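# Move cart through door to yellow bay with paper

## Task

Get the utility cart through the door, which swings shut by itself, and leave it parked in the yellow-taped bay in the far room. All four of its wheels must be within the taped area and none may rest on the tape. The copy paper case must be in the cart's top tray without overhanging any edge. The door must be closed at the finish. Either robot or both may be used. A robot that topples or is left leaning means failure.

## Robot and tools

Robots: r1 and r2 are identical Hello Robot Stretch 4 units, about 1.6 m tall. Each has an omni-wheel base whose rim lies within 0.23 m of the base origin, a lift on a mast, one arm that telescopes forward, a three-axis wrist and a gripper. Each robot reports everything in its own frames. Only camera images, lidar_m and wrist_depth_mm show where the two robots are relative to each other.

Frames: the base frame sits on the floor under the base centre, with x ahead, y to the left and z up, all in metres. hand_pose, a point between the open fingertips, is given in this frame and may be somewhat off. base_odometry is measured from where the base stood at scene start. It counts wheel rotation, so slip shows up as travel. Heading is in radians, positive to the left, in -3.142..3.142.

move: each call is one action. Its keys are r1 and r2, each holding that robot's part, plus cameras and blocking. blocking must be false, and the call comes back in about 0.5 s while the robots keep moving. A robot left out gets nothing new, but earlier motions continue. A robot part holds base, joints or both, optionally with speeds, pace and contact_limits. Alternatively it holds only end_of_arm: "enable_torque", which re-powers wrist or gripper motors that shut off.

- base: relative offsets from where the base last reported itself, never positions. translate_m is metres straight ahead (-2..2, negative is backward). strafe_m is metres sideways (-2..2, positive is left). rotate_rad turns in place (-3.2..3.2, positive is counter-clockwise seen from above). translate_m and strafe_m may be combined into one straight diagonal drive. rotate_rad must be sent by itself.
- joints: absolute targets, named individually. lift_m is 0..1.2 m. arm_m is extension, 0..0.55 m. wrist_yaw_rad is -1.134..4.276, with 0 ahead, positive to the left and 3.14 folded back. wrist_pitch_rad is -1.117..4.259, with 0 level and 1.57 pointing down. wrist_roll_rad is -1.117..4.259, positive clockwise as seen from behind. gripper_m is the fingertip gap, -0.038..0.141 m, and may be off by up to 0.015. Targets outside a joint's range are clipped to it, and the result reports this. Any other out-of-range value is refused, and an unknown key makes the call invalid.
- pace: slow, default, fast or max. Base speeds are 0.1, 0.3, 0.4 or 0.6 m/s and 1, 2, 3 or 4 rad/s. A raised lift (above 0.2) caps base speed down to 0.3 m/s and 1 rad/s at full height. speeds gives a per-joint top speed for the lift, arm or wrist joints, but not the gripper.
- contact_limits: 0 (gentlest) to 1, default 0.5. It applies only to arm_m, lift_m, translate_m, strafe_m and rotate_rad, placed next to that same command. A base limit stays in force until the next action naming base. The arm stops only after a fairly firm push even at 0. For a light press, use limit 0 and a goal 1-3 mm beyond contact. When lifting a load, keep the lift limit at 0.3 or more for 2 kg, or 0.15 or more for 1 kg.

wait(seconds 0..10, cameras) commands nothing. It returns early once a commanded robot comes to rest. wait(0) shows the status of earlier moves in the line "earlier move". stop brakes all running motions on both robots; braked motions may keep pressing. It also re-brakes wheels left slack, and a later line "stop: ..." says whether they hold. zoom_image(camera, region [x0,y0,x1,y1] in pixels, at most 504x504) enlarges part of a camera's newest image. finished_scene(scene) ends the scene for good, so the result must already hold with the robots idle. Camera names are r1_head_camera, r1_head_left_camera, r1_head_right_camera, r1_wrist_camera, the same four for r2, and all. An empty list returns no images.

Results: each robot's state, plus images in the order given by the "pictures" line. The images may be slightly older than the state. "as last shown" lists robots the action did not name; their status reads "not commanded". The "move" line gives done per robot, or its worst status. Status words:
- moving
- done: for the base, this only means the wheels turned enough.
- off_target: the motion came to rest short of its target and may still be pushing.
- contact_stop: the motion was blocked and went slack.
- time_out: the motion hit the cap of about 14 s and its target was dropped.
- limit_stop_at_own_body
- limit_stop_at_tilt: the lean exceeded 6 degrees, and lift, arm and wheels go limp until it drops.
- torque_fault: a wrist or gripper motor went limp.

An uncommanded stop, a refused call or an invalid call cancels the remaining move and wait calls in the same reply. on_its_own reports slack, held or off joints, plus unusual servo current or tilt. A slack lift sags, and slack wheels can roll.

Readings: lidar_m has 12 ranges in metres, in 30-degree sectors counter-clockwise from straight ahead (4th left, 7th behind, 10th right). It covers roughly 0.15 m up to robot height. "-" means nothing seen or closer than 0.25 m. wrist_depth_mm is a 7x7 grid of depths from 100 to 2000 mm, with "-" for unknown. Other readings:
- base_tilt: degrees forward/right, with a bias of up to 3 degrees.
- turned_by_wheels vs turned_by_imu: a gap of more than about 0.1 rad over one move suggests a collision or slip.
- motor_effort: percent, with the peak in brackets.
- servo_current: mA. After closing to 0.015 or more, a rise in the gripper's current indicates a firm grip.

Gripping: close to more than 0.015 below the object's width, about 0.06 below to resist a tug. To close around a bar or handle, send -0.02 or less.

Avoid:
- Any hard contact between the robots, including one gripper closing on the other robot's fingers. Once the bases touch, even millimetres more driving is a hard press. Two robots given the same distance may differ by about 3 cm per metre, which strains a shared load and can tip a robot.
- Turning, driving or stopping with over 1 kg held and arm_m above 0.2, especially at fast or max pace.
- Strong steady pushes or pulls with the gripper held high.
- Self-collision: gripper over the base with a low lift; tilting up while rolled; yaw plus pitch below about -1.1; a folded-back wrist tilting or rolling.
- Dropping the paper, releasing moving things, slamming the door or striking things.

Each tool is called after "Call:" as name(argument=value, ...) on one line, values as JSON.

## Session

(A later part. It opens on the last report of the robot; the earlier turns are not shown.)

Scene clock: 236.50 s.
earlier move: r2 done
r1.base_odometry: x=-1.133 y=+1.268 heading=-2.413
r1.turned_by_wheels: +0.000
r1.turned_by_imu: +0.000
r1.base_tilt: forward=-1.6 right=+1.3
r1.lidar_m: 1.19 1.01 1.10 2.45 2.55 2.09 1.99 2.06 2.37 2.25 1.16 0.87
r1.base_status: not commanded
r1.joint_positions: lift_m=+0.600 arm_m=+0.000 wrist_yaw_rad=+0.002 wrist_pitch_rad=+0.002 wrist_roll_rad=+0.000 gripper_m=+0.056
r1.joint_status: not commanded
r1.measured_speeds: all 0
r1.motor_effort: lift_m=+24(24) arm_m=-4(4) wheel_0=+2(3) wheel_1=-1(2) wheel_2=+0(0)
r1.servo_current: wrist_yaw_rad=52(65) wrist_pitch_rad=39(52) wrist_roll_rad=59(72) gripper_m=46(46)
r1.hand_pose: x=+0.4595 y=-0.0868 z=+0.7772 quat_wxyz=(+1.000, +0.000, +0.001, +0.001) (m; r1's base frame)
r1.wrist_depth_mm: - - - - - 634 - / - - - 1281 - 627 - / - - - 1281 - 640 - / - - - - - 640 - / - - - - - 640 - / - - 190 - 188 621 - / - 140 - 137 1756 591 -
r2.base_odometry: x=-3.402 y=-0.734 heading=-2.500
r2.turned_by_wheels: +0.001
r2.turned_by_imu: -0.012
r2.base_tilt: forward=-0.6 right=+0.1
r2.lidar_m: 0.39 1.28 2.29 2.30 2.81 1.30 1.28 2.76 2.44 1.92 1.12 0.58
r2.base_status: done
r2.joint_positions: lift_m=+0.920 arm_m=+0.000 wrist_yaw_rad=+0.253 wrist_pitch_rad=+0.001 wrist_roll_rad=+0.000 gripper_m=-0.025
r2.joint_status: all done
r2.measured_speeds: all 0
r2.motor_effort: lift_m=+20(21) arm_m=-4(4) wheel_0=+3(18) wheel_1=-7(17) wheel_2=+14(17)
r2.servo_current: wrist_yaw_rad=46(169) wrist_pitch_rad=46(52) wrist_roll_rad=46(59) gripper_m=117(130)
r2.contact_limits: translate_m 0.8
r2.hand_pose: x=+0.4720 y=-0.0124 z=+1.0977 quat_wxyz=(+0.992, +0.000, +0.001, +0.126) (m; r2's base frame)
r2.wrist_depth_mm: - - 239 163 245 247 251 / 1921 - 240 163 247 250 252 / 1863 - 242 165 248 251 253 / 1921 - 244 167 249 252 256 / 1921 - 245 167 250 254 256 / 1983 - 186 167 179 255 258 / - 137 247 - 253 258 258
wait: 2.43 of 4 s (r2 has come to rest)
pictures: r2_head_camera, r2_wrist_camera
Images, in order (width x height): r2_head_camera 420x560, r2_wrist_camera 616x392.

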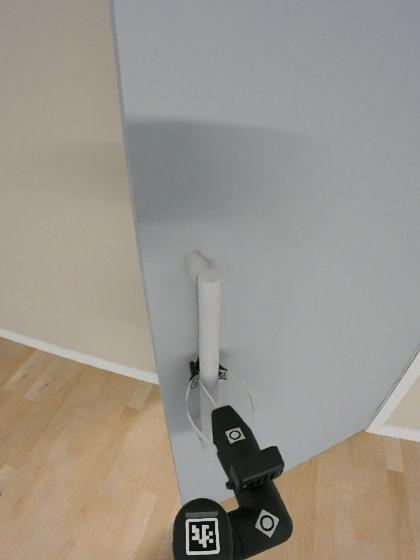

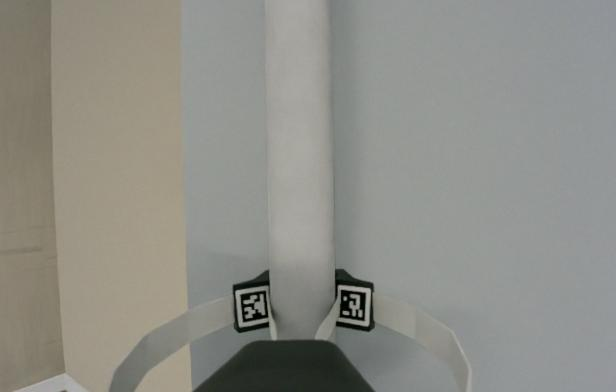

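Call:
move(blocking=false, r2={"base":{"rotate_rad":0.19},"joints":{"wrist_yaw_rad":0.1},"speeds":{"wrist_yaw_rad":0.3},"pace":"slow","contact_limits":{"rotate_rad":0.8}}, cameras=[])

Call:
wait(seconds=2, cameras=[])

Call:
move(blocking=false, r2={"base":{"translate_m":-0.14,"strafe_m":-0.103},"joints":{"wrist_yaw_rad":0.25},"speeds":{"wrist_yaw_rad":0.08},"pace":"slow","contact_limits":{"translate_m":0.8}}, cameras=[])

Call:
wait(seconds=4, cameras=[])

Call:
move(blocking=false, r2={"base":{"rotate_rad":0.19},"joints":{"wrist_yaw_rad":0.1},"speeds":{"wrist_yaw_rad":0.3},"pace":"slow","contact_limits":{"rotate_rad":0.8}}, cameras=[])

Call:
wait(seconds=2, cameras=[])

Call:
move(blocking=false, r2={"base":{"translate_m":-0.14,"strafe_m":-0.103},"joints":{"wrist_yaw_rad":0.25},"speeds":{"wrist_yaw_rad":0.08},"pace":"slow","contact_limits":{"translate_m":0.8}}, cameras=[])

Call:
wait(seconds=4, cameras=["r2_wrist_camera","r2_head_camera"])

Scene clock: 251.00 s.
move: r2 moving
r1: as last shown
r1.lidar_m: 1.18 0.99 1.13 2.45 2.55 2.09 1.98 2.06 2.36 2.24 1.19 0.87
r1.motor_effort: lift_m=+24(24) arm_m=-4(4) wheel_0=+2(2) wheel_1=-1(1) wheel_2=+0(0)
r1.servo_current: wrist_yaw_rad=39(52) wrist_pitch_rad=46(46) wrist_roll_rad=59(59) gripper_m=39(46)
r1.wrist_depth_mm: - - - - - 640 - / - - - 1308 - 640 - / - - - 1308 - 627 - / - - - - - 640 - / - - - - - 640 - / - - 190 - 187 615 - / - 141 - 137 1808 591 -
r2.base_odometry: x=-3.403 y=-0.734 heading=-2.380
r2.turned_by_wheels: +0.120
r2.turned_by_imu: +0.117
r2.base_tilt: forward=-0.6 right=+0.1
r2.lidar_m: 0.41 1.39 2.31 2.36 3.06 1.27 1.63 2.59 2.43 1.61 0.90 0.53
r2.base_status: rotate_rad moving
r2.joint_positions: lift_m=+0.920 arm_m=+0.000 wrist_yaw_rad=+0.123 wrist_pitch_rad=+0.001 wrist_roll_rad=+0.000 gripper_m=-0.025
r2.joint_status: wrist_yaw_rad moving
r2.measured_speeds: translate_m=+0.000 strafe_m=-0.001 rotate_rad=+0.382 lift_m=+0.000 arm_m=+0.000 wrist_yaw_rad=-0.353 wrist_pitch_rad=+0.000 wrist_roll_rad=+0.000
r2.motor_effort: lift_m=+21(21) arm_m=-4(4) wheel_0=-15(15) wheel_1=-10(12) wheel_2=-1(12)
r2.servo_current: wrist_yaw_rad=33(156) wrist_pitch_rad=39(46) wrist_roll_rad=46(52) gripper_m=124(124)
r2.contact_limits: rotate_rad 0.8
r2.hand_pose: x=+0.4678 y=-0.0514 z=+1.0977 quat_wxyz=(+0.998, +0.000, +0.001, +0.061) (m; r2's base frame)
r2.wrist_depth_mm: - - 236 163 247 252 257 / 1921 - 238 164 248 255 259 / 1863 - 239 165 250 256 259 / 1921 - 240 166 251 256 260 / 1863 - 242 167 252 257 263 / 1921 - 240 167 179 259 265 / - - 243 - 257 260 266
pictures: none
No camera images: "cameras" was empty.

Scene clock: 251.67 s.
earlier move: r2 done
r1.base_odometry: x=-1.133 y=+1.268 heading=-2.413
r1.turned_by_wheels: +0.000
r1.turned_by_imu: +0.000
r1.base_tilt: forward=-1.6 right=+1.3
r1.lidar_m: 1.16 0.97 1.11 2.46 2.51 2.10 1.98 2.08 2.38 2.25 1.18 0.88
r1.base_status: not commanded
r1.joint_positions: lift_m=+0.600 arm_m=+0.000 wrist_yaw_rad=+0.002 wrist_pitch_rad=+0.002 wrist_roll_rad=+0.000 gripper_m=+0.056
r1.joint_status: not commanded
r1.measured_speeds: all 0
r1.motor_effort: lift_m=+24(24) arm_m=-4(4) wheel_0=+2(3) wheel_1=-1(1) wheel_2=+0(0)
r1.servo_current: wrist_yaw_rad=52(59) wrist_pitch_rad=39(52) wrist_roll_rad=52(59) gripper_m=39(52)
r1.hand_pose: x=+0.4595 y=-0.0868 z=+0.7772 quat_wxyz=(+1.000, +0.000, +0.001, +0.001) (m; r1's base frame)
r1.wrist_depth_mm: - - - - - 634 - / - - - 1281 - 640 - / - - - 1308 - 640 - / - - - - - 640 - / - - - - - 640 - / - - 190 - 188 615 - / - 141 - 137 1808 585 -
r2.base_odometry: x=-3.403 y=-0.734 heading=-2.312
r2.turned_by_wheels: +0.068
r2.turned_by_imu: +0.004
r2.base_tilt: forward=-0.6 right=+0.1
r2.lidar_m: 0.39 1.39 2.27 2.34 3.06 1.30 1.56 2.63 2.47 1.64 0.85 0.52
r2.base_status: done
r2.joint_positions: lift_m=+0.920 arm_m=+0.000 wrist_yaw_rad=+0.087 wrist_pitch_rad=+0.001 wrist_roll_rad=+0.000 gripper_m=-0.025
r2.joint_status: all done
r2.measured_speeds: translate_m=+0.000 strafe_m=+0.000 rotate_rad=+0.002 lift_m=+0.000 arm_m=+0.000 wrist_yaw_rad=+0.000 wrist_pitch_rad=+0.000 wrist_roll_rad=+0.000
r2.motor_effort: lift_m=+20(21) arm_m=-4(4) wheel_0=-22(26) wheel_1=-5(12) wheel_2=-5(12)
r2.servo_current: wrist_yaw_rad=78(156) wrist_pitch_rad=33(46) wrist_roll_rad=46(72) gripper_m=117(124)
r2.contact_limits: rotate_rad 0.8
r2.hand_pose: x=+0.4658 y=-0.0622 z=+1.0977 quat_wxyz=(+0.999, +0.000, +0.001, +0.043) (m; r2's base frame)
r2.wrist_depth_mm: - - 234 165 248 255 263 / - - 235 163 248 256 263 / - - 235 164 250 257 265 / - - 236 164 251 260 267 / - - 237 166 253 260 270 / 1863 - 236 167 177 263 271 / - - 239 - 256 259 271
wait: 0.67 of 2 s (r2 has come to rest)
pictures: none
No camera images: "cameras" was empty.

Scene clock: 252.17 s.
move: r2 moving
r1: as last shown
r1.lidar_m: 1.18 1.02 1.11 2.47 2.56 2.10 1.98 2.09 2.36 2.25 1.18 0.87
r1.motor_effort: lift_m=+24(24) arm_m=-4(4) wheel_0=+2(2) wheel_1=-1(1) wheel_2=+0(0)
r1.servo_current: wrist_yaw_rad=33(65) wrist_pitch_rad=46(46) wrist_roll_rad=52(59) gripper_m=46(52)
r1.wrist_depth_mm: - - - - - 634 - / - - - 1281 - 640 - / - - - 1281 - 634 - / - - - - - 634 - / - - - - - 654 - / - - 191 - 187 621 - / - 140 - 137 1756 591 -
r2.base_odometry: x=-3.401 y=-0.721 heading=-2.312
r2.turned_by_wheels: +0.000
r2.turned_by_imu: -0.068
r2.base_tilt: forward=-0.6 right=+0.1
r2.lidar_m: 0.40 1.33 2.27 2.30 2.86 1.29 1.27 2.71 2.48 1.78 0.93 0.51
r2.base_status: translate_m moving; strafe_m moving
r2.joint_positions: lift_m=+0.920 arm_m=+0.000 wrist_yaw_rad=+0.118 wrist_pitch_rad=+0.001 wrist_roll_rad=+0.000 gripper_m=-0.025
r2.joint_status: wrist_yaw_rad moving
r2.measured_speeds: translate_m=-0.042 strafe_m=-0.030 rotate_rad=-0.002 lift_m=+0.000 arm_m=+0.000 wrist_yaw_rad=+0.104 wrist_pitch_rad=+0.000 wrist_roll_rad=+0.000
r2.motor_effort: lift_m=+20(21) arm_m=-4(4) wheel_0=-10(22) wheel_1=-9(11) wheel_2=+14(14)
r2.servo_current: wrist_yaw_rad=124(150) wrist_pitch_rad=39(46) wrist_roll_rad=52(52) gripper_m=124(124)
r2.contact_limits: translate_m 0.8
r2.hand_pose: x=+0.4676 y=-0.0530 z=+1.0977 quat_wxyz=(+0.998, +0.000, +0.001, +0.059) (m; r2's base frame)
r2.wrist_depth_mm: - - 232 168 251 260 271 / - - 234 165 252 263 271 / - - 236 166 253 263 273 / - - 236 167 255 265 274 / - - 238 168 256 266 277 / - - 183 168 181 270 278 / - - 238 - 260 266 281
pictures: none
No camera images: "cameras" was empty.

Scene clock: 254.60 s.
earlier move: r2 done
r1.base_odometry: x=-1.133 y=+1.268 heading=-2.413
r1.turned_by_wheels: +0.000
r1.turned_by_imu: +0.000
r1.base_tilt: forward=-1.6 right=+1.3
r1.lidar_m: 1.25 0.97 1.13 2.46 2.52 2.09 1.97 2.06 2.36 2.26 1.19 0.87
r1.base_status: not commanded
r1.joint_positions: lift_m=+0.600 arm_m=+0.000 wrist_yaw_rad=+0.002 wrist_pitch_rad=+0.002 wrist_roll_rad=+0.000 gripper_m=+0.056
r1.joint_status: not commanded
r1.measured_speeds: all 0
r1.motor_effort: lift_m=+24(24) arm_m=-4(4) wheel_0=+2(2) wheel_1=-1(1) wheel_2=+0(0)
r1.servo_current: wrist_yaw_rad=59(65) wrist_pitch_rad=33(52) wrist_roll_rad=33(78) gripper_m=46(52)
r1.hand_pose: x=+0.4595 y=-0.0868 z=+0.7772 quat_wxyz=(+1.000, +0.000, +0.001, +0.001) (m; r1's base frame)
r1.wrist_depth_mm: - - - - - 647 - / - - - - - 640 - / - - - - - 640 - / - - - - - 640 - / - - - - - 640 - / - - 190 - 187 615 - / - 141 - 143 1756 585 -
r2.base_odometry: x=-3.385 y=-0.562 heading=-2.312
r2.turned_by_wheels: +0.000
r2.turned_by_imu: -0.037
r2.base_tilt: forward=-0.6 right=+0.1
r2.lidar_m: 0.41 1.39 2.38 2.39 2.94 1.18 1.27 2.62 2.35 2.05 1.24 0.58
r2.base_status: done
r2.joint_positions: lift_m=+0.920 arm_m=+0.000 wrist_yaw_rad=+0.247 wrist_pitch_rad=+0.001 wrist_roll_rad=+0.000 gripper_m=-0.025
r2.joint_status: all done
r2.measured_speeds: all 0
r2.motor_effort: lift_m=+20(21) arm_m=-3(4) wheel_0=-2(22) wheel_1=-9(17) wheel_2=+14(18)
r2.servo_current: wrist_yaw_rad=59(150) wrist_pitch_rad=46(46) wrist_roll_rad=33(59) gripper_m=117(124)
r2.contact_limits: translate_m 0.8
r2.hand_pose: x=+0.4719 y=-0.0144 z=+1.0977 quat_wxyz=(+0.992, +0.000, +0.001, +0.123) (m; r2's base frame)
r2.wrist_depth_mm: - - 231 163 255 268 279 / - - 234 164 256 271 282 / - - 235 167 257 272 283 / - - 236 165 260 273 285 / - - 236 168 260 274 289 / - - 186 168 182 278 289 / - 121 237 - 266 273 291
wait: 2.43 of 4 s (r2 has come to rest)
pictures: none
No camera images: "cameras" was empty.

Scene clock: 255.10 s.
move: r2 moving
r1: as last shown
r1.base_tilt: forward=-1.6 right=+1.2
r1.lidar_m: 1.25 0.99 1.13 2.46 2.53 2.10 1.98 2.07 2.34 2.25 1.19 0.87
r1.motor_effort: lift_m=+24(24) arm_m=-4(4) wheel_0=+1(2) wheel_1=-1(1) wheel_2=+0(0)
r1.servo_current: wrist_yaw_rad=46(59) wrist_pitch_rad=39(52) wrist_roll_rad=59(59) gripper_m=46(46)
r1.wrist_depth_mm: - - - - - 640 - / - - - - - 640 - / - - - - - 634 - / - - - - - 640 - / - - - - - 640 - / - - 190 - 187 621 - / - 141 - 143 1756 585 -
r2.base_odometry: x=-3.385 y=-0.562 heading=-2.192
r2.turned_by_wheels: +0.120
r2.turned_by_imu: +0.114
r2.base_tilt: forward=-0.5 right=+0.2
r2.lidar_m: 0.40 1.54 2.39 2.47 3.20 1.15 3.61 2.51 2.35 1.75 1.02 0.52
r2.base_status: rotate_rad moving
r2.joint_positions: lift_m=+0.920 arm_m=+0.000 wrist_yaw_rad=+0.116 wrist_pitch_rad=+0.001 wrist_roll_rad=+0.000 gripper_m=-0.025
r2.joint_status: wrist_yaw_rad moving
r2.measured_speeds: translate_m=+0.000 strafe_m=-0.005 rotate_rad=+0.388 lift_m=+0.000 arm_m=+0.000 wrist_yaw_rad=-0.341 wrist_pitch_rad=+0.000 wrist_roll_rad=+0.000
r2.motor_effort: lift_m=+20(21) arm_m=-4(4) wheel_0=-19(19) wheel_1=-9(14) wheel_2=-3(12)
r2.servo_current: wrist_yaw_rad=33(85) wrist_pitch_rad=39(46) wrist_roll_rad=46(46) gripper_m=111(124)
r2.contact_limits: rotate_rad 0.8
r2.hand_pose: x=+0.4675 y=-0.0535 z=+1.0977 quat_wxyz=(+0.998, +0.000, +0.001, +0.058) (m; r2's base frame)
r2.wrist_depth_mm: - - 229 164 257 272 287 / 1983 - 229 165 257 272 285 / - - 231 166 259 273 290 / - - 231 166 258 276 291 / - - 232 167 262 277 291 / - - 229 167 180 279 293 / - 115 232 - 267 273 296
pictures: none
No camera images: "cameras" was empty.

Scene clock: 255.77 s.
earlier move: r2 done
r1.base_odometry: x=-1.133 y=+1.268 heading=-2.413
r1.turned_by_wheels: +0.000
r1.turned_by_imu: +0.000
r1.base_tilt: forward=-1.6 right=+1.3
r1.lidar_m: 1.22 1.01 1.15 2.45 2.55 2.08 1.96 2.09 2.34 2.26 1.18 0.89
r1.base_status: not commanded
r1.joint_positions: lift_m=+0.600 arm_m=+0.000 wrist_yaw_rad=+0.002 wrist_pitch_rad=+0.002 wrist_roll_rad=+0.000 gripper_m=+0.056
r1.joint_status: not commanded
r1.measured_speeds: all 0
r1.motor_effort: lift_m=+24(24) arm_m=-4(4) wheel_0=+2(3) wheel_1=-1(1) wheel_2=+0(0)
r1.servo_current: wrist_yaw_rad=59(59) wrist_pitch_rad=46(52) wrist_roll_rad=52(65) gripper_m=39(46)
r1.hand_pose: x=+0.4595 y=-0.0868 z=+0.7772 quat_wxyz=(+1.000, +0.000, +0.001, +0.001) (m; r1's base frame)
r1.wrist_depth_mm: - - - - - 634 - / - - - - - 627 - / - - - - - 640 - / - - - - - 640 - / - - - - - 640 - / - - 190 - 187 621 - / - 141 - 143 1808 585 -
r2.base_odometry: x=-3.385 y=-0.562 heading=-2.124
r2.turned_by_wheels: +0.068
r2.turned_by_imu: -0.045
r2.base_tilt: forward=+0.0 right=+0.4
r2.lidar_m: 0.40 1.45 2.34 2.40 3.03 1.20 1.41 2.60 2.38 1.81 1.07 0.52
r2.base_status: done
r2.joint_positions: lift_m=+0.920 arm_m=+0.000 wrist_yaw_rad=+0.086 wrist_pitch_rad=+0.001 wrist_roll_rad=+0.000 gripper_m=-0.025
r2.joint_status: all done
r2.measured_speeds: translate_m=+0.000 strafe_m=+0.000 rotate_rad=+0.002 lift_m=+0.000 arm_m=+0.000 wrist_yaw_rad=+0.000 wrist_pitch_rad=+0.000 wrist_roll_rad=+0.000
r2.motor_effort: lift_m=+20(21) arm_m=-4(4) wheel_0=-20(29) wheel_1=-5(14) wheel_2=+0(12)
r2.servo_current: wrist_yaw_rad=85(85) wrist_pitch_rad=39(46) wrist_roll_rad=52(65) gripper_m=111(124)
r2.contact_limits: rotate_rad 0.8
r2.hand_pose: x=+0.4657 y=-0.0624 z=+1.0977 quat_wxyz=(+0.999, +0.000, +0.001, +0.043) (m; r2's base frame)
r2.wrist_depth_mm: - - 229 169 260 277 297 / - - 229 165 263 279 294 / - - 231 166 264 279 296 / - - 231 167 263 282 298 / - - 233 168 266 282 301 / 1921 - 228 169 181 285 304 / - - 231 - 271 278 307
wait: 0.67 of 2 s (r2 has come to rest)
pictures: none
No camera images: "cameras" was empty.

Scene clock: 256.27 s.
move: r2 moving
r1: as last shown
r1.lidar_m: 1.24 1.00 1.12 2.46 2.56 2.08 1.97 2.07 2.36 2.24 1.17 0.89
r1.motor_effort: lift_m=+24(24) arm_m=-3(4) wheel_0=+2(2) wheel_1=-1(1) wheel_2=+0(0)
r1.servo_current: wrist_yaw_rad=46(52) wrist_pitch_rad=46(46) wrist_roll_rad=52(72) gripper_m=46(46)
r1.wrist_depth_mm: - - - - - 634 - / - - - - - 640 - / - - - - - 634 - / - - - - - 640 - / - - - - - 640 - / - - 191 - 187 621 - / - 141 - 143 1808 597 -
r2.base_odometry: x=-3.386 y=-0.548 heading=-2.123
r2.turned_by_wheels: +0.000
r2.turned_by_imu: -0.113
r2.base_tilt: forward=-0.4 right=+0.1
r2.lidar_m: 0.41 1.35 2.31 2.33 2.77 1.26 1.17 2.73 2.42 2.17 1.30 0.57
r2.base_status: translate_m moving; strafe_m moving
r2.joint_positions: lift_m=+0.920 arm_m=+0.000 wrist_yaw_rad=+0.129 wrist_pitch_rad=+0.001 wrist_roll_rad=+0.000 gripper_m=-0.026
r2.joint_status: wrist_yaw_rad moving
r2.measured_speeds: translate_m=-0.043 strafe_m=-0.032 rotate_rad=-0.001 lift_m=+0.000 arm_m=+0.000 wrist_yaw_rad=+0.075 wrist_pitch_rad=+0.000 wrist_roll_rad=+0.000
r2.motor_effort: lift_m=+21(21) arm_m=-4(5) wheel_0=-6(20) wheel_1=-6(24) wheel_2=+18(18)
r2.servo_current: wrist_yaw_rad=78(98) wrist_pitch_rad=39(39) wrist_roll_rad=46(52) gripper_m=111(117)
r2.contact_limits: translate_m 0.8
r2.hand_pose: x=+0.4682 y=-0.0496 z=+1.0977 quat_wxyz=(+0.998, +0.000, +0.001, +0.065) (m; r2's base frame)
r2.wrist_depth_mm: - - 229 163 268 294 322 / - 218 228 164 270 297 324 / - 220 229 167 270 297 325 / - 220 230 166 271 296 324 / - - 232 167 274 300 329 / - - 224 168 180 306 330 / - 119 230 - 283 294 334
pictures: none
No camera images: "cameras" was empty.

Scene clock: 258.70 s.
earlier move: r2 done
r1.base_odometry: x=-1.133 y=+1.268 heading=-2.413
r1.turned_by_wheels: +0.000
r1.turned_by_imu: +0.000
r1.base_tilt: forward=-1.6 right=+1.3
r1.lidar_m: 1.30 1.00 1.13 2.46 2.54 2.09 1.97 2.07 2.36 2.23 1.19 0.88
r1.base_status: not commanded
r1.joint_positions: lift_m=+0.600 arm_m=+0.000 wrist_yaw_rad=+0.002 wrist_pitch_rad=+0.002 wrist_roll_rad=+0.000 gripper_m=+0.056
r1.joint_status: not commanded
r1.measured_speeds: all 0
r1.motor_effort: lift_m=+24(24) arm_m=-4(4) wheel_0=+2(2) wheel_1=-1(1) wheel_2=+0(0)
r1.servo_current: wrist_yaw_rad=65(72) wrist_pitch_rad=39(46) wrist_roll_rad=52(72) gripper_m=39(46)
r1.hand_pose: x=+0.4595 y=-0.0868 z=+0.7772 quat_wxyz=(+1.000, +0.000, +0.001, +0.001) (m; r1's base frame)
r1.wrist_depth_mm: - - - - - 634 - / - - 1397 - - 640 - / - - 1397 - - 647 - / - - - - - 640 - / - - - - - 640 - / - - 190 - 187 621 - / - 140 - 143 1808 591 -
r2.base_odometry: x=-3.400 y=-0.389 heading=-2.123
r2.turned_by_wheels: +0.000
r2.turned_by_imu: -0.181
r2.base_tilt: forward=-0.6 right=+0.1
r2.lidar_m: 0.41 1.31 1.96 2.37 2.55 1.22 1.08 3.06 2.41 2.37 1.59 0.73
r2.base_status: done
r2.joint_positions: lift_m=+0.920 arm_m=+0.000 wrist_yaw_rad=+0.247 wrist_pitch_rad=+0.001 wrist_roll_rad=+0.000 gripper_m=-0.026
r2.joint_status: all done
r2.measured_speeds: all 0
r2.motor_effort: lift_m=+20(21) arm_m=-5(5) wheel_0=-6(20) wheel_1=-8(24) wheel_2=+16(20)
r2.servo_current: wrist_yaw_rad=39(98) wrist_pitch_rad=39(46) wrist_roll_rad=46(59) gripper_m=117(117)
r2.contact_limits: translate_m 0.8
r2.hand_pose: x=+0.4720 y=-0.0142 z=+1.0977 quat_wxyz=(+0.992, +0.000, +0.001, +0.123) (m; r2's base frame)
r2.wrist_depth_mm: - 202 220 163 300 353 - / - 202 222 164 301 355 - / - 201 222 166 303 368 - / - 205 224 167 304 359 - / - 205 224 167 307 359 - / - 209 213 168 180 373 - / - 119 222 - 319 347 -
wait: 2.43 of 4 s (r2 has come to rest)
pictures: r2_head_camera, r2_wrist_camera
Images, in order (width x height): r2_head_camera 420x560, r2_wrist_camera 616x392.

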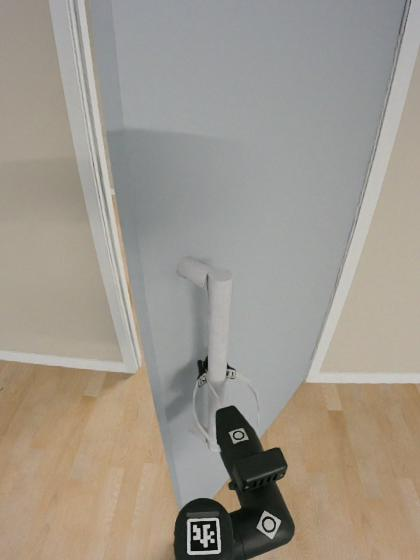

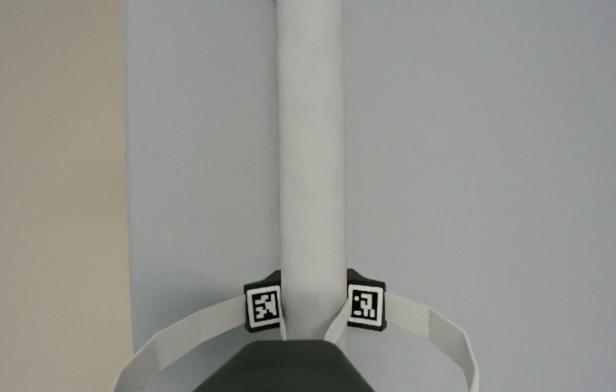

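Call:
move(blocking=false, r2={"base":{"translate_m":-0.03,"strafe_m":-0.125},"joints":{"wrist_yaw_rad":0.5},"speeds":{"wrist_yaw_rad":0.16},"pace":"slow","contact_limits":{"translate_m":0.8}}, cameras=[])

Call:
wait(seconds=4, cameras=["r2_wrist_camera","r2_head_camera"])

Scene clock: 282.80 s.
move: r2 moving
r1: as last shown
r1.lidar_m: 1.32 1.00 1.11 2.46 2.55 2.08 1.97 2.06 2.34 2.25 1.19 0.88
r1.motor_effort: lift_m=+24(24) arm_m=-3(4) wheel_0=+2(3) wheel_1=-1(1) wheel_2=+0(0)
r1.servo_current: wrist_yaw_rad=52(59) wrist_pitch_rad=39(46) wrist_roll_rad=59(65) gripper_m=33(46)
r1.wrist_depth_mm: - - - - - 634 - / - - 1366 - - 640 - / - - - - - 634 - / - - - - - 634 - / - - - - - 647 - / - - 191 - 188 615 - / - 140 - 143 1808 585 -
r2.base_odometry: x=-3.409 y=-0.380 heading=-2.123
r2.turned_by_wheels: +0.001
r2.turned_by_imu: -0.019
r2.base_tilt: forward=-0.6 right=+0.1
r2.lidar_m: 0.40 1.32 1.89 2.37 2.52 1.24 1.11 3.09 2.39 2.36 1.59 0.78
r2.base_status: translate_m moving; strafe_m moving
r2.joint_positions: lift_m=+0.920 arm_m=+0.000 wrist_yaw_rad=+0.313 wrist_pitch_rad=+0.001 wrist_roll_rad=+0.000 gripper_m=-0.026
r2.joint_status: wrist_yaw_rad moving
r2.measured_speeds: translate_m=-0.012 strafe_m=-0.050 rotate_rad=+0.001 lift_m=+0.000 arm_m=+0.000 wrist_yaw_rad=+0.176 wrist_pitch_rad=+0.000 wrist_roll_rad=+0.000
r2.motor_effort: lift_m=+20(21) arm_m=-4(5) wheel_0=+2(6) wheel_1=-13(13) wheel_2=+18(19)
r2.servo_current: wrist_yaw_rad=39(104) wrist_pitch_rad=39(39) wrist_roll_rad=46(59) gripper_m=111(111)
r2.contact_limits: translate_m 0.8
r2.hand_pose: x=+0.4723 y=+0.0058 z=+1.0977 quat_wxyz=(+0.988, +0.000, +0.001, +0.156) (m; r2's base frame)
r2.wrist_depth_mm: - 206 223 164 286 338 389 / - 209 224 165 294 338 389 / - 208 224 166 296 342 389 / - 208 225 167 296 342 394 / - 208 227 168 298 342 397 / - 209 216 167 179 357 397 / - 119 224 - 307 334 -
pictures: none
No camera images: "cameras" was empty.

Scene clock: 284.83 s.
earlier move: r2 done
r1.base_odometry: x=-1.133 y=+1.268 heading=-2.413
r1.turned_by_wheels: +0.000
r1.turned_by_imu: +0.000
r1.base_tilt: forward=-1.6 right=+1.3
r1.lidar_m: 1.34 1.02 1.11 2.46 2.57 2.09 1.97 2.09 2.34 2.24 1.19 0.86
r1.base_status: not commanded
r1.joint_positions: lift_m=+0.600 arm_m=+0.000 wrist_yaw_rad=+0.002 wrist_pitch_rad=+0.002 wrist_roll_rad=+0.000 gripper_m=+0.056
r1.joint_status: not commanded
r1.measured_speeds: all 0
r1.motor_effort: lift_m=+24(24) arm_m=-3(4) wheel_0=+2(3) wheel_1=-1(2) wheel_2=+0(0)
r1.servo_current: wrist_yaw_rad=46(78) wrist_pitch_rad=46(52) wrist_roll_rad=52(65) gripper_m=39(46)
r1.hand_pose: x=+0.4595 y=-0.0868 z=+0.7772 quat_wxyz=(+1.000, +0.000, +0.001, +0.001) (m; r1's base frame)
r1.wrist_depth_mm: - - - - - 634 - / - - 1397 - - 640 - / - - 1464 - - 634 - / - - - - - 640 - / - - - - - 647 - / - - 192 - 187 621 - / - 141 - 153 1808 585 -
r2.base_odometry: x=-3.490 y=-0.298 heading=-2.122
r2.turned_by_wheels: +0.001
r2.turned_by_imu: -0.003
r2.base_tilt: forward=-0.6 right=+0.0
r2.lidar_m: 0.39 0.42 1.95 2.50 2.69 1.15 1.07 2.92 2.29 2.25 1.64 0.94
r2.base_status: done
r2.joint_positions: lift_m=+0.920 arm_m=+0.000 wrist_yaw_rad=+0.505 wrist_pitch_rad=+0.001 wrist_roll_rad=+0.000 gripper_m=-0.026
r2.joint_status: all done
r2.measured_speeds: all 0
r2.motor_effort: lift_m=+20(21) arm_m=-4(5) wheel_0=+8(11) wheel_1=-7(17) wheel_2=+14(19)
r2.servo_current: wrist_yaw_rad=46(104) wrist_pitch_rad=46(46) wrist_roll_rad=46(59) gripper_m=117(117)
r2.contact_limits: translate_m 0.8
r2.hand_pose: x=+0.4656 y=+0.0630 z=+1.0977 quat_wxyz=(+0.968, +0.000, +0.001, +0.250) (m; r2's base frame)
r2.wrist_depth_mm: - 220 229 163 271 298 329 / - 220 230 166 273 298 330 / - 222 231 164 272 301 325 / - 223 232 168 273 303 329 / - - 234 166 274 303 334 / - - 187 167 181 309 334 / - - 232 - 286 317 340
wait: 2.03 of 4 s (r2 has come to rest)
pictures: r2_head_camera, r2_wrist_camera
Images, in order (width x height): r2_head_camera 420x560, r2_wrist_camera 616x392.

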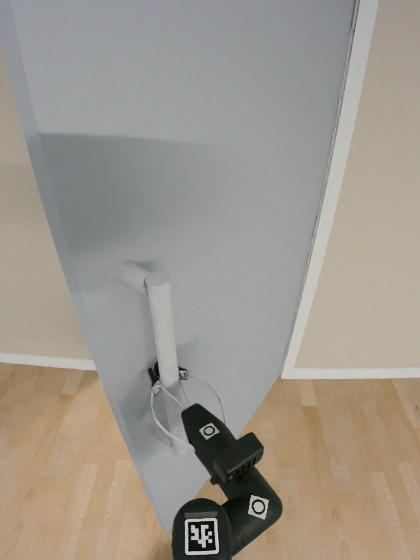

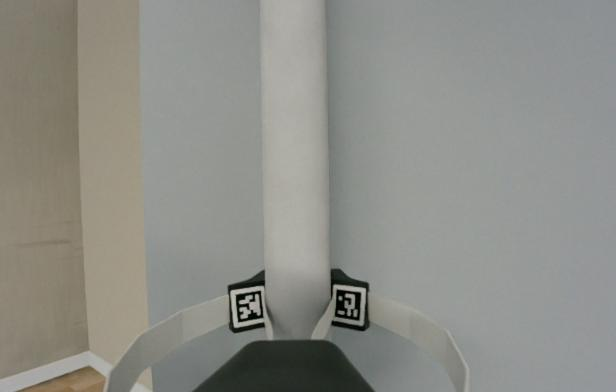

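Call:
move(blocking=false, r2={"base":{"translate_m":-0.08,"strafe_m":-0.17},"joints":{"wrist_yaw_rad":0.75},"speeds":{"wrist_yaw_rad":0.12},"pace":"slow","contact_limits":{"translate_m":0.8}}, cameras=[])

Call:
wait(seconds=4, cameras=["r2_wrist_camera","r2_head_camera"])

Scene clock: 291.20 s.
move: r2 moving
r1: as last shown
r1.lidar_m: 1.36 1.01 1.10 2.46 2.54 2.08 1.98 2.07 2.37 2.23 1.17 0.87
r1.motor_effort: lift_m=+24(24) arm_m=-3(4) wheel_0=+2(2) wheel_1=-1(1) wheel_2=+0(0)
r1.servo_current: wrist_yaw_rad=39(59) wrist_pitch_rad=46(52) wrist_roll_rad=52(52) gripper_m=39(46)
r1.wrist_depth_mm: - - - - - 634 - / - - 1430 - - 634 - / - - 1397 - - 634 - / - - - - - 634 - / - - - - - 640 - / - - 191 - 187 615 - / - 140 - 153 1756 591 -
r2.base_odometry: x=-3.497 y=-0.288 heading=-2.121
r2.turned_by_wheels: +0.001
r2.turned_by_imu: +0.001
r2.base_tilt: forward=-0.6 right=+0.0
r2.lidar_m: 0.42 0.41 1.94 2.51 2.70 1.18 1.04 2.94 2.27 2.23 1.61 0.96
r2.base_status: translate_m moving; strafe_m moving
r2.joint_positions: lift_m=+0.920 arm_m=+0.000 wrist_yaw_rad=+0.551 wrist_pitch_rad=+0.001 wrist_roll_rad=+0.000 gripper_m=-0.026
r2.joint_status: wrist_yaw_rad moving
r2.measured_speeds: translate_m=-0.020 strafe_m=-0.044 rotate_rad=-0.001 lift_m=+0.000 arm_m=+0.000 wrist_yaw_rad=+0.113 wrist_pitch_rad=+0.000 wrist_roll_rad=+0.000
r2.motor_effort: lift_m=+20(21) arm_m=-4(5) wheel_0=+9(12) wheel_1=-12(12) wheel_2=+16(17)
r2.servo_current: wrist_yaw_rad=65(91) wrist_pitch_rad=39(46) wrist_roll_rad=52(52) gripper_m=111(117)
r2.contact_limits: translate_m 0.8
r2.hand_pose: x=+0.4624 y=+0.0766 z=+1.0977 quat_wxyz=(+0.962, +0.000, +0.001, +0.272) (m; r2's base frame)
r2.wrist_depth_mm: - - 229 163 267 293 317 / - - 230 164 268 291 314 / - - 230 166 268 293 319 / - - 231 166 271 296 322 / - - 233 168 274 296 322 / - - 186 167 180 301 322 / - - 233 - 281 289 327
pictures: none
No camera images: "cameras" was empty.

Scene clock: 293.87 s.
earlier move: r2 off_target
r1.base_odometry: x=-1.133 y=+1.268 heading=-2.413
r1.turned_by_wheels: +0.000
r1.turned_by_imu: +0.000
r1.base_tilt: forward=-1.6 right=+1.3
r1.lidar_m: 1.47 0.97 1.12 2.47 2.55 2.08 1.98 2.07 2.34 2.24 1.20 0.88
r1.base_status: not commanded
r1.joint_positions: lift_m=+0.600 arm_m=+0.000 wrist_yaw_rad=+0.002 wrist_pitch_rad=+0.002 wrist_roll_rad=+0.000 gripper_m=+0.056
r1.joint_status: not commanded
r1.measured_speeds: all 0
r1.motor_effort: lift_m=+24(24) arm_m=-3(4) wheel_0=+2(3) wheel_1=-1(1) wheel_2=+0(0)
r1.servo_current: wrist_yaw_rad=39(65) wrist_pitch_rad=46(52) wrist_roll_rad=46(65) gripper_m=39(52)
r1.hand_pose: x=+0.4595 y=-0.0868 z=+0.7772 quat_wxyz=(+1.000, +0.000, +0.001, +0.001) (m; r1's base frame)
r1.wrist_depth_mm: - - - - - 640 - / - - - - - 634 - / - - - - - 634 - / - - - - - 640 - / - - - - - 634 - / - - 192 - 187 621 - / - 140 189 153 1808 591 -
r2.base_odometry: x=-3.593 y=-0.142 heading=-2.122
r2.turned_by_wheels: -0.001
r2.turned_by_imu: -0.011
r2.base_tilt: forward=-0.6 right=+0.1
r2.lidar_m: 0.39 0.42 2.03 2.68 2.84 1.02 1.10 2.76 2.10 2.09 1.73 1.30
r2.base_status: done
r2.joint_positions: lift_m=+0.920 arm_m=+0.000 wrist_yaw_rad=+0.724 wrist_pitch_rad=+0.001 wrist_roll_rad=+0.000 gripper_m=-0.026
r2.joint_status: wrist_yaw_rad off_target (ended at +0.724, target +0.750)
r2.measured_speeds: all 0
r2.on_its_own: wrist_yaw_rad is at rest, and its servo_current (176 mA) is outside its rest range (0 to 104 mA)
r2.motor_effort: lift_m=+20(21) arm_m=-4(5) wheel_0=-6(12) wheel_1=-9(18) wheel_2=+14(18)
r2.servo_current: wrist_yaw_rad=176(241) wrist_pitch_rad=39(46) wrist_roll_rad=52(59) gripper_m=111(117)
r2.contact_limits: translate_m 0.8
r2.hand_pose: x=+0.4450 y=+0.1254 z=+1.0977 quat_wxyz=(+0.935, +0.000, +0.000, +0.354) (m; r2's base frame)
r2.wrist_depth_mm: - - 228 167 268 291 322 / - - 226 167 270 293 322 / - - 227 167 271 294 324 / - - 229 168 272 297 322 / - - 230 168 274 298 329 / - - 223 169 181 304 329 / - - 229 - 279 290 332
wait: 2.67 of 4 s (r2 has come to rest)
pictures: r2_head_camera, r2_wrist_camera
Images, in order (width x height): r2_head_camera 420x560, r2_wrist_camera 616x392.

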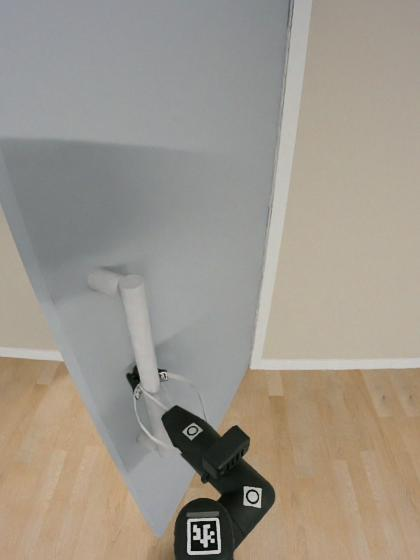

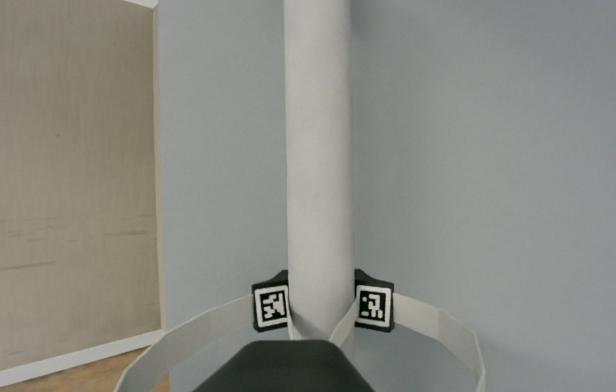

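Call:
move(blocking=false, r2={"base":{"translate_m":-0.03,"strafe_m":-0.14},"joints":{"wrist_yaw_rad":0.87},"speeds":{"wrist_yaw_rad":0.1},"pace":"slow","contact_limits":{"translate_m":0.8}}, cameras=[])

Call:
wait(seconds=4, cameras=[])

Call:
move(blocking=false, r2={"base":{"translate_m":0.0,"strafe_m":-0.13},"joints":{"wrist_yaw_rad":1.02},"speeds":{"wrist_yaw_rad":0.1},"pace":"slow","contact_limits":{"strafe_m":0.8}}, cameras=[])

Call:
wait(seconds=4, cameras=["r2_wrist_camera","r2_head_camera","r1_head_camera"])

Scene clock: 307.30 s.
move: r2 moving
r1: as last shown
r1.lidar_m: 1.49 1.00 1.10 2.46 2.56 2.11 1.98 2.09 2.36 2.24 1.18 0.87
r1.motor_effort: lift_m=+24(24) arm_m=-4(4) wheel_0=+2(2) wheel_1=-1(1) wheel_2=+0(0)
r1.servo_current: wrist_yaw_rad=52(59) wrist_pitch_rad=39(46) wrist_roll_rad=52(72) gripper_m=46(46)
r1.wrist_depth_mm: - - - - - 634 - / - - - - - 634 - / - - - - - 640 - / - - - - - 634 - / - - - - - 647 - / - - 192 - 188 621 - / - 140 189 153 1756 591 -
r2.base_odometry: x=-3.603 y=-0.133 heading=-2.123
r2.turned_by_wheels: +0.000
r2.turned_by_imu: -0.019
r2.base_tilt: forward=-0.6 right=+0.0
r2.lidar_m: 0.39 0.40 1.98 2.66 2.82 1.04 1.06 2.81 2.12 2.06 1.74 1.32
r2.base_status: translate_m moving; strafe_m moving
r2.joint_positions: lift_m=+0.920 arm_m=+0.000 wrist_yaw_rad=+0.766 wrist_pitch_rad=+0.001 wrist_roll_rad=+0.000 gripper_m=-0.026
r2.joint_status: wrist_yaw_rad moving
r2.measured_speeds: translate_m=-0.011 strafe_m=-0.047 rotate_rad=+0.003 lift_m=+0.000 arm_m=+0.000 wrist_yaw_rad=+0.113 wrist_pitch_rad=+0.000 wrist_roll_rad=+0.000
r2.motor_effort: lift_m=+20(21) arm_m=-4(5) wheel_0=+0(8) wheel_1=-20(20) wheel_2=+15(16)
r2.servo_current: wrist_yaw_rad=208(247) wrist_pitch_rad=39(46) wrist_roll_rad=52(52) gripper_m=111(117)
r2.contact_limits: translate_m 0.8
r2.hand_pose: x=+0.4394 y=+0.1370 z=+1.0977 quat_wxyz=(+0.927, +0.000, +0.000, +0.374) (m; r2's base frame)
r2.wrist_depth_mm: - - 228 167 267 287 309 / - - 227 167 268 291 314 / - - 229 167 270 291 317 / - - 229 168 270 291 319 / - - 231 169 272 294 317 / - - 224 168 181 298 324 / - - 230 - 277 286 325
pictures: none
No camera images: "cameras" was empty.

Scene clock: 309.47 s.
earlier move: r2 done
r1.base_odometry: x=-1.133 y=+1.268 heading=-2.413
r1.turned_by_wheels: +0.000
r1.turned_by_imu: +0.000
r1.base_tilt: forward=-1.6 right=+1.3
r1.lidar_m: 1.62 1.01 1.11 2.44 2.55 2.08 1.97 2.10 2.35 2.25 1.16 0.89
r1.base_status: not commanded
r1.joint_positions: lift_m=+0.600 arm_m=+0.000 wrist_yaw_rad=+0.002 wrist_pitch_rad=+0.002 wrist_roll_rad=+0.000 gripper_m=+0.056
r1.joint_status: not commanded
r1.measured_speeds: all 0
r1.motor_effort: lift_m=+24(24) arm_m=-3(4) wheel_0=+2(2) wheel_1=-1(1) wheel_2=+0(0)
r1.servo_current: wrist_yaw_rad=59(72) wrist_pitch_rad=39(46) wrist_roll_rad=59(72) gripper_m=46(46)
r1.hand_pose: x=+0.4595 y=-0.0868 z=+0.7772 quat_wxyz=(+1.000, +0.000, +0.001, +0.001) (m; r1's base frame)
r1.wrist_depth_mm: - - - - - 634 - / - - - - - 640 - / - - - - - 640 - / - - - - - 640 - / - - - - - 640 - / - - 191 - 187 615 - / - 140 1661 153 1808 585 -
r2.base_odometry: x=-3.697 y=-0.043 heading=-2.122
r2.turned_by_wheels: +0.001
r2.turned_by_imu: -0.013
r2.base_tilt: forward=-0.6 right=+0.1
r2.lidar_m: 0.38 0.41 1.98 2.80 2.96 1.05 1.19 2.65 1.99 1.94 1.79 1.35
r2.base_status: done
r2.joint_positions: lift_m=+0.920 arm_m=+0.000 wrist_yaw_rad=+0.855 wrist_pitch_rad=+0.001 wrist_roll_rad=+0.000 gripper_m=-0.026
r2.joint_status: all done
r2.measured_speeds: all 0
r2.motor_effort: lift_m=+20(21) arm_m=-4(5) wheel_0=+2(8) wheel_1=-11(22) wheel_2=+14(20)
r2.servo_current: wrist_yaw_rad=85(247) wrist_pitch_rad=46(46) wrist_roll_rad=46(59) gripper_m=111(117)
r2.contact_limits: translate_m 0.8
r2.hand_pose: x=+0.4261 y=+0.1603 z=+1.0977 quat_wxyz=(+0.910, +0.000, +0.000, +0.415) (m; r2's base frame)
r2.wrist_depth_mm: - - 229 165 267 297 327 / - - 227 164 270 297 329 / - - 229 165 274 298 324 / - - 230 166 276 301 325 / - - 230 167 277 303 334 / - - 223 167 179 304 332 / - - 229 - 283 306 336
wait: 2.17 of 4 s (r2 has come to rest)
pictures: none
No camera images: "cameras" was empty.

Scene clock: 309.97 s.
move: r2 moving
r1: as last shown
r1.lidar_m: 1.66 1.00 1.13 2.45 2.54 2.08 1.97 2.04 2.36 2.25 1.21 0.88
r1.motor_effort: lift_m=+23(24) arm_m=-4(4) wheel_0=+2(2) wheel_1=-1(1) wheel_2=+0(0)
r1.servo_current: wrist_yaw_rad=26(52) wrist_pitch_rad=33(46) wrist_roll_rad=39(59) gripper_m=33(46)
r1.wrist_depth_mm: - - - - - 634 - / - - - - - 640 - / - - - - - 634 - / - - - - - 647 - / - - - - - 634 - / - - 191 - 187 621 - / - 141 1576 153 1808 591 -
r2.base_odometry: x=-3.709 y=-0.036 heading=-2.122
r2.turned_by_wheels: -0.001
r2.turned_by_imu: +0.000
r2.base_tilt: forward=-0.6 right=+0.0
r2.lidar_m: 0.56 0.37 1.96 2.81 2.98 1.05 1.21 2.64 2.01 1.92 1.81 1.35
r2.base_status: translate_m moving; strafe_m moving
r2.joint_positions: lift_m=+0.920 arm_m=+0.000 wrist_yaw_rad=+0.893 wrist_pitch_rad=+0.001 wrist_roll_rad=+0.000 gripper_m=-0.026
r2.joint_status: wrist_yaw_rad moving
r2.measured_speeds: translate_m=+0.000 strafe_m=-0.056 rotate_rad=+0.002 lift_m=+0.000 arm_m=+0.000 wrist_yaw_rad=+0.084 wrist_pitch_rad=+0.000 wrist_roll_rad=+0.000
r2.motor_effort: lift_m=+21(21) arm_m=-4(5) wheel_0=+3(8) wheel_1=-16(16) wheel_2=+4(13)
r2.servo_current: wrist_yaw_rad=104(150) wrist_pitch_rad=39(46) wrist_roll_rad=46(59) gripper_m=111(117)
r2.contact_limits: strafe_m 0.8
r2.hand_pose: x=+0.4199 y=+0.1698 z=+1.0977 quat_wxyz=(+0.902, +0.000, +0.000, +0.432) (m; r2's base frame)
r2.wrist_depth_mm: - - 228 170 268 290 317 / - - 227 170 268 291 314 / - - 229 166 271 291 320 / - - 230 167 272 294 322 / - - 229 168 273 297 320 / - - 224 168 180 300 325 / - - 227 - 279 287 329
pictures: none
No camera images: "cameras" was empty.

Scene clock: 311.90 s.
earlier move: r2 done
r1.base_odometry: x=-1.133 y=+1.268 heading=-2.413
r1.turned_by_wheels: +0.000
r1.turned_by_imu: +0.000
r1.base_tilt: forward=-1.6 right=+1.3
r1.lidar_m: 1.81 1.02 1.12 2.46 2.55 2.09 1.98 2.06 2.34 2.24 1.19 0.88
r1.base_status: not commanded
r1.joint_positions: lift_m=+0.600 arm_m=+0.000 wrist_yaw_rad=+0.002 wrist_pitch_rad=+0.002 wrist_roll_rad=+0.000 gripper_m=+0.056
r1.joint_status: not commanded
r1.measured_speeds: all 0
r1.motor_effort: lift_m=+24(24) arm_m=-4(4) wheel_0=+2(2) wheel_1=-1(1) wheel_2=+0(0)
r1.servo_current: wrist_yaw_rad=46(65) wrist_pitch_rad=46(52) wrist_roll_rad=33(65) gripper_m=39(46)
r1.hand_pose: x=+0.4595 y=-0.0868 z=+0.7772 quat_wxyz=(+1.000, +0.000, +0.001, +0.001) (m; r1's base frame)
r1.wrist_depth_mm: - - - - - 634 - / - - - - - 640 - / - 1537 - - - 640 - / - - - - - 640 - / - - - - - 640 - / - - 192 - 188 621 - / - 141 1708 153 1808 591 -
r2.base_odometry: x=-3.808 y=+0.024 heading=-2.122
r2.turned_by_wheels: +0.001
r2.turned_by_imu: +0.001
r2.base_tilt: forward=-0.6 right=+0.0
r2.lidar_m: 0.63 0.37 1.92 2.92 3.11 1.11 1.40 2.52 1.86 1.82 1.79 1.32
r2.base_status: done
r2.joint_positions: lift_m=+0.920 arm_m=+0.000 wrist_yaw_rad=+1.008 wrist_pitch_rad=+0.001 wrist_roll_rad=+0.000 gripper_m=-0.026
r2.joint_status: all done
r2.measured_speeds: all 0
r2.motor_effort: lift_m=+20(21) arm_m=-5(5) wheel_0=+3(8) wheel_1=-9(16) wheel_2=+6(13)
r2.servo_current: wrist_yaw_rad=59(156) wrist_pitch_rad=39(46) wrist_roll_rad=46(59) gripper_m=111(117)
r2.contact_limits: strafe_m 0.8
r2.hand_pose: x=+0.3988 y=+0.1973 z=+1.0977 quat_wxyz=(+0.876, +0.000, +0.000, +0.483) (m; r2's base frame)
r2.wrist_depth_mm: - - 229 163 263 286 309 / - - 230 166 264 287 310 / - - 230 167 266 289 312 / - - 231 166 266 290 314 / - - 232 167 268 293 312 / - - 226 168 180 296 315 / - - 232 - 274 290 319
wait: 1.93 of 4 s (r2 has come to rest)
pictures: r1_head_camera, r2_head_camera, r2_wrist_camera
Images, in order (width x height): r1_head_camera 420x560, r2_head_camera 420x560, r2_wrist_camera 616x392.

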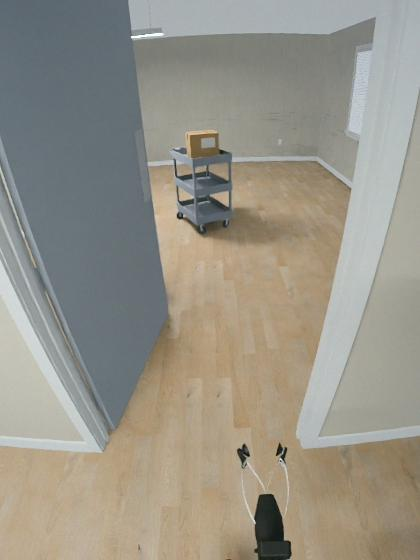

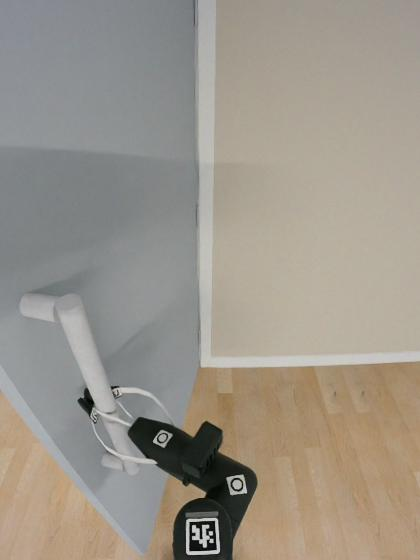

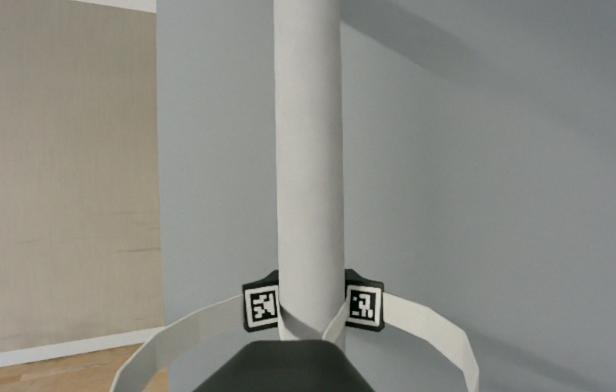

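Call:
move(blocking=false, r2={"base":{"translate_m":-0.02,"strafe_m":-0.1},"joints":{"wrist_yaw_rad":1.08},"speeds":{"wrist_yaw_rad":0.1},"pace":"slow","contact_limits":{"strafe_m":0.8}}, r1={"base":{"strafe_m":-0.14}}, cameras=[])

Call:
wait(seconds=1, cameras=[])

Call:
wait(seconds=3, cameras=["r1_head_camera","r1_head_left_camera","r2_head_camera"])

Scene clock: 324.23 s.
move: r1 moving; r2 moving
r1.base_odometry: x=-1.157 y=+1.295 heading=-2.413
r1.turned_by_wheels: +0.000
r1.turned_by_imu: +0.000
r1.base_tilt: forward=-1.6 right=+1.3
r1.lidar_m: 1.89 1.04 1.12 2.49 2.57 2.08 1.98 2.08 2.30 2.22 1.18 0.86
r1.base_status: strafe_m moving
r1.joint_positions: lift_m=+0.600 arm_m=+0.000 wrist_yaw_rad=+0.002 wrist_pitch_rad=+0.002 wrist_roll_rad=+0.000 gripper_m=+0.056
r1.joint_status: not commanded
r1.measured_speeds: translate_m=+0.000 strafe_m=-0.140 rotate_rad=-0.002 lift_m=+0.000 arm_m=+0.000 wrist_yaw_rad=+0.000 wrist_pitch_rad=+0.000 wrist_roll_rad=+0.000
r1.motor_effort: lift_m=+24(24) arm_m=-3(4) wheel_0=+9(11) wheel_1=-8(10) wheel_2=+0(1)
r1.servo_current: wrist_yaw_rad=52(59) wrist_pitch_rad=39(52) wrist_roll_rad=52(65) gripper_m=39(46)
r1.hand_pose: x=+0.4595 y=-0.0868 z=+0.7772 quat_wxyz=(+1.000, +0.000, +0.001, +0.001) (m; r1's base frame)
r1.wrist_depth_mm: - - - - - 634 - / - - - - - 603 - / - 1576 - - - 603 - / - - - - - 640 - / - - - - - 634 - / - - 193 - 188 609 - / - 151 1708 153 1808 615 -
r2.base_odometry: x=-3.817 y=+0.033 heading=-2.122
r2.turned_by_wheels: +0.000
r2.turned_by_imu: +0.001
r2.base_tilt: forward=-0.6 right=+0.1
r2.lidar_m: 0.65 0.38 1.95 2.93 3.13 1.10 1.38 2.48 1.86 1.81 1.78 1.36
r2.base_status: translate_m moving; strafe_m moving
r2.joint_positions: lift_m=+0.920 arm_m=+0.000 wrist_yaw_rad=+1.038 wrist_pitch_rad=+0.001 wrist_roll_rad=+0.000 gripper_m=-0.026
r2.joint_status: wrist_yaw_rad moving
r2.measured_speeds: translate_m=-0.010 strafe_m=-0.050 rotate_rad=+0.000 lift_m=+0.000 arm_m=+0.000 wrist_yaw_rad=+0.074 wrist_pitch_rad=+0.000 wrist_roll_rad=+0.000
r2.motor_effort: lift_m=+21(21) arm_m=-4(5) wheel_0=+4(10) wheel_1=-15(15) wheel_2=+15(15)
r2.servo_current: wrist_yaw_rad=169(169) wrist_pitch_rad=46(46) wrist_roll_rad=39(59) gripper_m=111(117)
r2.contact_limits: strafe_m 0.8
r2.hand_pose: x=+0.3928 y=+0.2039 z=+1.0977 quat_wxyz=(+0.868, +0.000, +0.000, +0.496) (m; r2's base frame)
r2.wrist_depth_mm: - - 228 169 263 282 301 / - - 229 165 265 283 303 / - - 230 166 265 285 304 / - - 230 167 264 286 309 / - - 232 168 267 289 309 / - - 226 169 180 291 310 / - - 229 - 273 282 315
pictures: none
No camera images: "cameras" was empty.

Scene clock: 325.23 s.
earlier move: r1 moving; r2 moving
r1.base_odometry: x=-1.226 y=+1.372 heading=-2.413
r1.turned_by_wheels: +0.000
r1.turned_by_imu: -0.001
r1.base_tilt: forward=-1.6 right=+1.3
r1.lidar_m: 0.88 1.11 1.09 2.60 2.69 2.10 1.97 2.06 2.21 2.09 1.21 0.83
r1.base_status: strafe_m moving
r1.joint_positions: lift_m=+0.600 arm_m=+0.000 wrist_yaw_rad=+0.002 wrist_pitch_rad=+0.002 wrist_roll_rad=+0.000 gripper_m=+0.056
r1.joint_status: not commanded
r1.measured_speeds: all 0
r1.motor_effort: lift_m=+24(24) arm_m=-3(4) wheel_0=+0(11) wheel_1=+0(10) wheel_2=-1(2)
r1.servo_current: wrist_yaw_rad=52(65) wrist_pitch_rad=39(52) wrist_roll_rad=46(65) gripper_m=46(46)
r1.hand_pose: x=+0.4595 y=-0.0868 z=+0.7772 quat_wxyz=(+1.000, +0.000, +0.001, +0.001) (m; r1's base frame)
r1.wrist_depth_mm: - - - - 634 - - / - - - - 640 - - / - - - - 647 - - / - - - - 647 - - / - - - - 668 - - / - - 193 - 188 - - / - 151 1756 153 585 - -
r2.base_odometry: x=-3.874 y=+0.085 heading=-2.122
r2.turned_by_wheels: +0.000
r2.turned_by_imu: -0.007
r2.base_tilt: forward=-0.6 right=+0.0
r2.lidar_m: 0.73 0.37 1.95 3.01 3.18 1.13 1.50 2.38 1.80 1.72 1.84 1.37
r2.base_status: translate_m moving; strafe_m moving
r2.joint_positions: lift_m=+0.920 arm_m=+0.000 wrist_yaw_rad=+1.048 wrist_pitch_rad=+0.001 wrist_roll_rad=+0.000 gripper_m=-0.026
r2.joint_status: wrist_yaw_rad off_target (ended at +1.048, target +1.080)
r2.measured_speeds: translate_m=-0.009 strafe_m=-0.047 rotate_rad=-0.011 lift_m=+0.000 arm_m=+0.000 wrist_yaw_rad=+0.000 wrist_pitch_rad=+0.000 wrist_roll_rad=+0.000
r2.motor_effort: lift_m=+21(21) arm_m=-4(5) wheel_0=-2(10) wheel_1=-12(19) wheel_2=+19(19)
r2.servo_current: wrist_yaw_rad=215(234) wrist_pitch_rad=39(46) wrist_roll_rad=39(59) gripper_m=111(117)
r2.contact_limits: strafe_m 0.8
r2.hand_pose: x=+0.3906 y=+0.2063 z=+1.0977 quat_wxyz=(+0.866, +0.000, +0.000, +0.501) (m; r2's base frame)
r2.wrist_depth_mm: - - 223 162 270 297 329 / - - 223 163 271 298 324 / - - 224 163 270 298 332 / - - 225 165 272 298 330 / - - 226 166 273 300 334 / - - 221 167 178 304 332 / - - 221 - 281 291 340
wait: 1.00 s; no rest
pictures: none
No camera images: "cameras" was empty.

Scene clock: 325.40 s.
earlier move: r1 done; r2 moving
r1.base_odometry: x=-1.226 y=+1.372 heading=-2.413
r1.turned_by_wheels: +0.000
r1.turned_by_imu: +0.000
r1.base_tilt: forward=-1.6 right=+1.3
r1.lidar_m: 0.90 1.10 1.09 2.60 2.68 2.08 1.98 2.06 2.21 2.09 1.20 0.82
r1.base_status: done
r1.joint_positions: lift_m=+0.600 arm_m=+0.000 wrist_yaw_rad=+0.002 wrist_pitch_rad=+0.002 wrist_roll_rad=+0.000 gripper_m=+0.056
r1.joint_status: not commanded
r1.measured_speeds: all 0
r1.motor_effort: lift_m=+24(24) arm_m=-3(4) wheel_0=+1(11) wheel_1=+1(10) wheel_2=+0(2)
r1.servo_current: wrist_yaw_rad=39(65) wrist_pitch_rad=46(52) wrist_roll_rad=52(65) gripper_m=39(46)
r1.hand_pose: x=+0.4595 y=-0.0868 z=+0.7772 quat_wxyz=(+1.000, +0.000, +0.001, +0.001) (m; r1's base frame)
r1.wrist_depth_mm: - - - - 634 - - / - - - - 634 - - / - - - - 647 - - / - - - - 654 - - / - - - - 661 - - / - - 194 - 187 - - / - 152 1756 153 585 - -
r2.base_odometry: x=-3.879 y=+0.090 heading=-2.121
r2.turned_by_wheels: +0.001
r2.turned_by_imu: -0.001
r2.base_tilt: forward=-0.5 right=+0.0
r2.lidar_m: 0.72 0.37 1.94 3.01 3.16 1.15 1.53 2.40 1.79 1.72 1.82 1.32
r2.base_status: translate_m moving; strafe_m moving
r2.joint_positions: lift_m=+0.920 arm_m=+0.000 wrist_yaw_rad=+1.048 wrist_pitch_rad=+0.001 wrist_roll_rad=+0.000 gripper_m=-0.026
r2.joint_status: wrist_yaw_rad off_target (ended at +1.048, target +1.080)
r2.measured_speeds: translate_m=-0.004 strafe_m=-0.038 rotate_rad=+0.011 lift_m=+0.000 arm_m=+0.000 wrist_yaw_rad=+0.000 wrist_pitch_rad=+0.000 wrist_roll_rad=+0.000
r2.motor_effort: lift_m=+20(21) arm_m=-4(5) wheel_0=+1(10) wheel_1=-13(20) wheel_2=+19(19)
r2.servo_current: wrist_yaw_rad=215(234) wrist_pitch_rad=39(46) wrist_roll_rad=39(59) gripper_m=111(117)
r2.contact_limits: strafe_m 0.8
r2.hand_pose: x=+0.3906 y=+0.2063 z=+1.0977 quat_wxyz=(+0.866, +0.000, +0.000, +0.501) (m; r2's base frame)
r2.wrist_depth_mm: - - 222 166 271 298 332 / - - 223 163 271 298 334 / - - 224 164 273 301 332 / - - 224 165 274 303 330 / - - 225 166 276 304 334 / - - 218 167 177 304 336 / - - 222 - 283 293 345
wait: 0.17 of 3 s (r1 has come to rest)
pictures: r1_head_camera, r1_head_left_camera, r2_head_camera
Images, in order (width x height): r1_head_camera 420x560, r1_head_left_camera 420x672, r2_head_camera 420x560.

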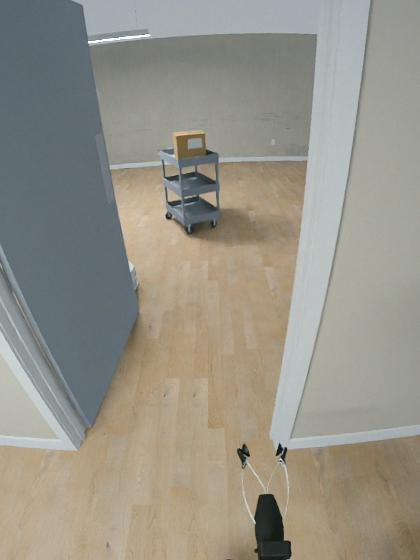

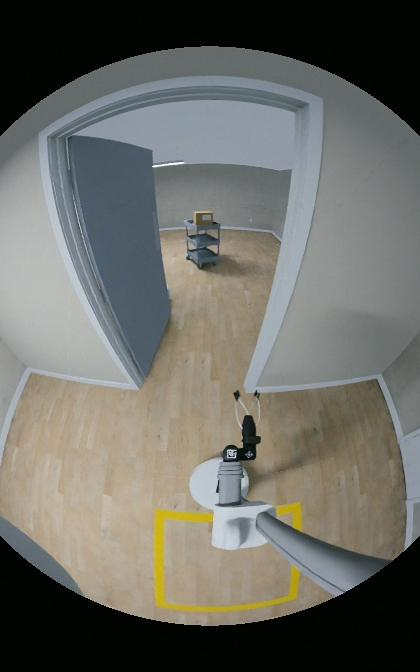

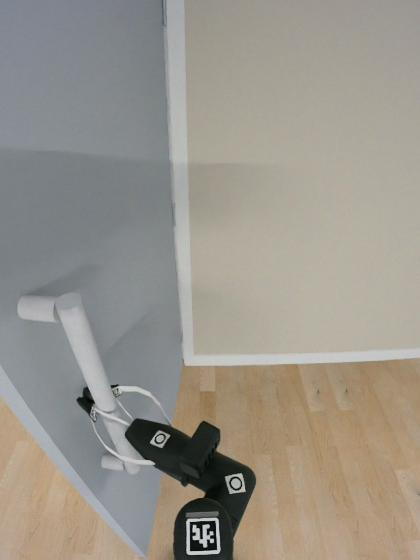

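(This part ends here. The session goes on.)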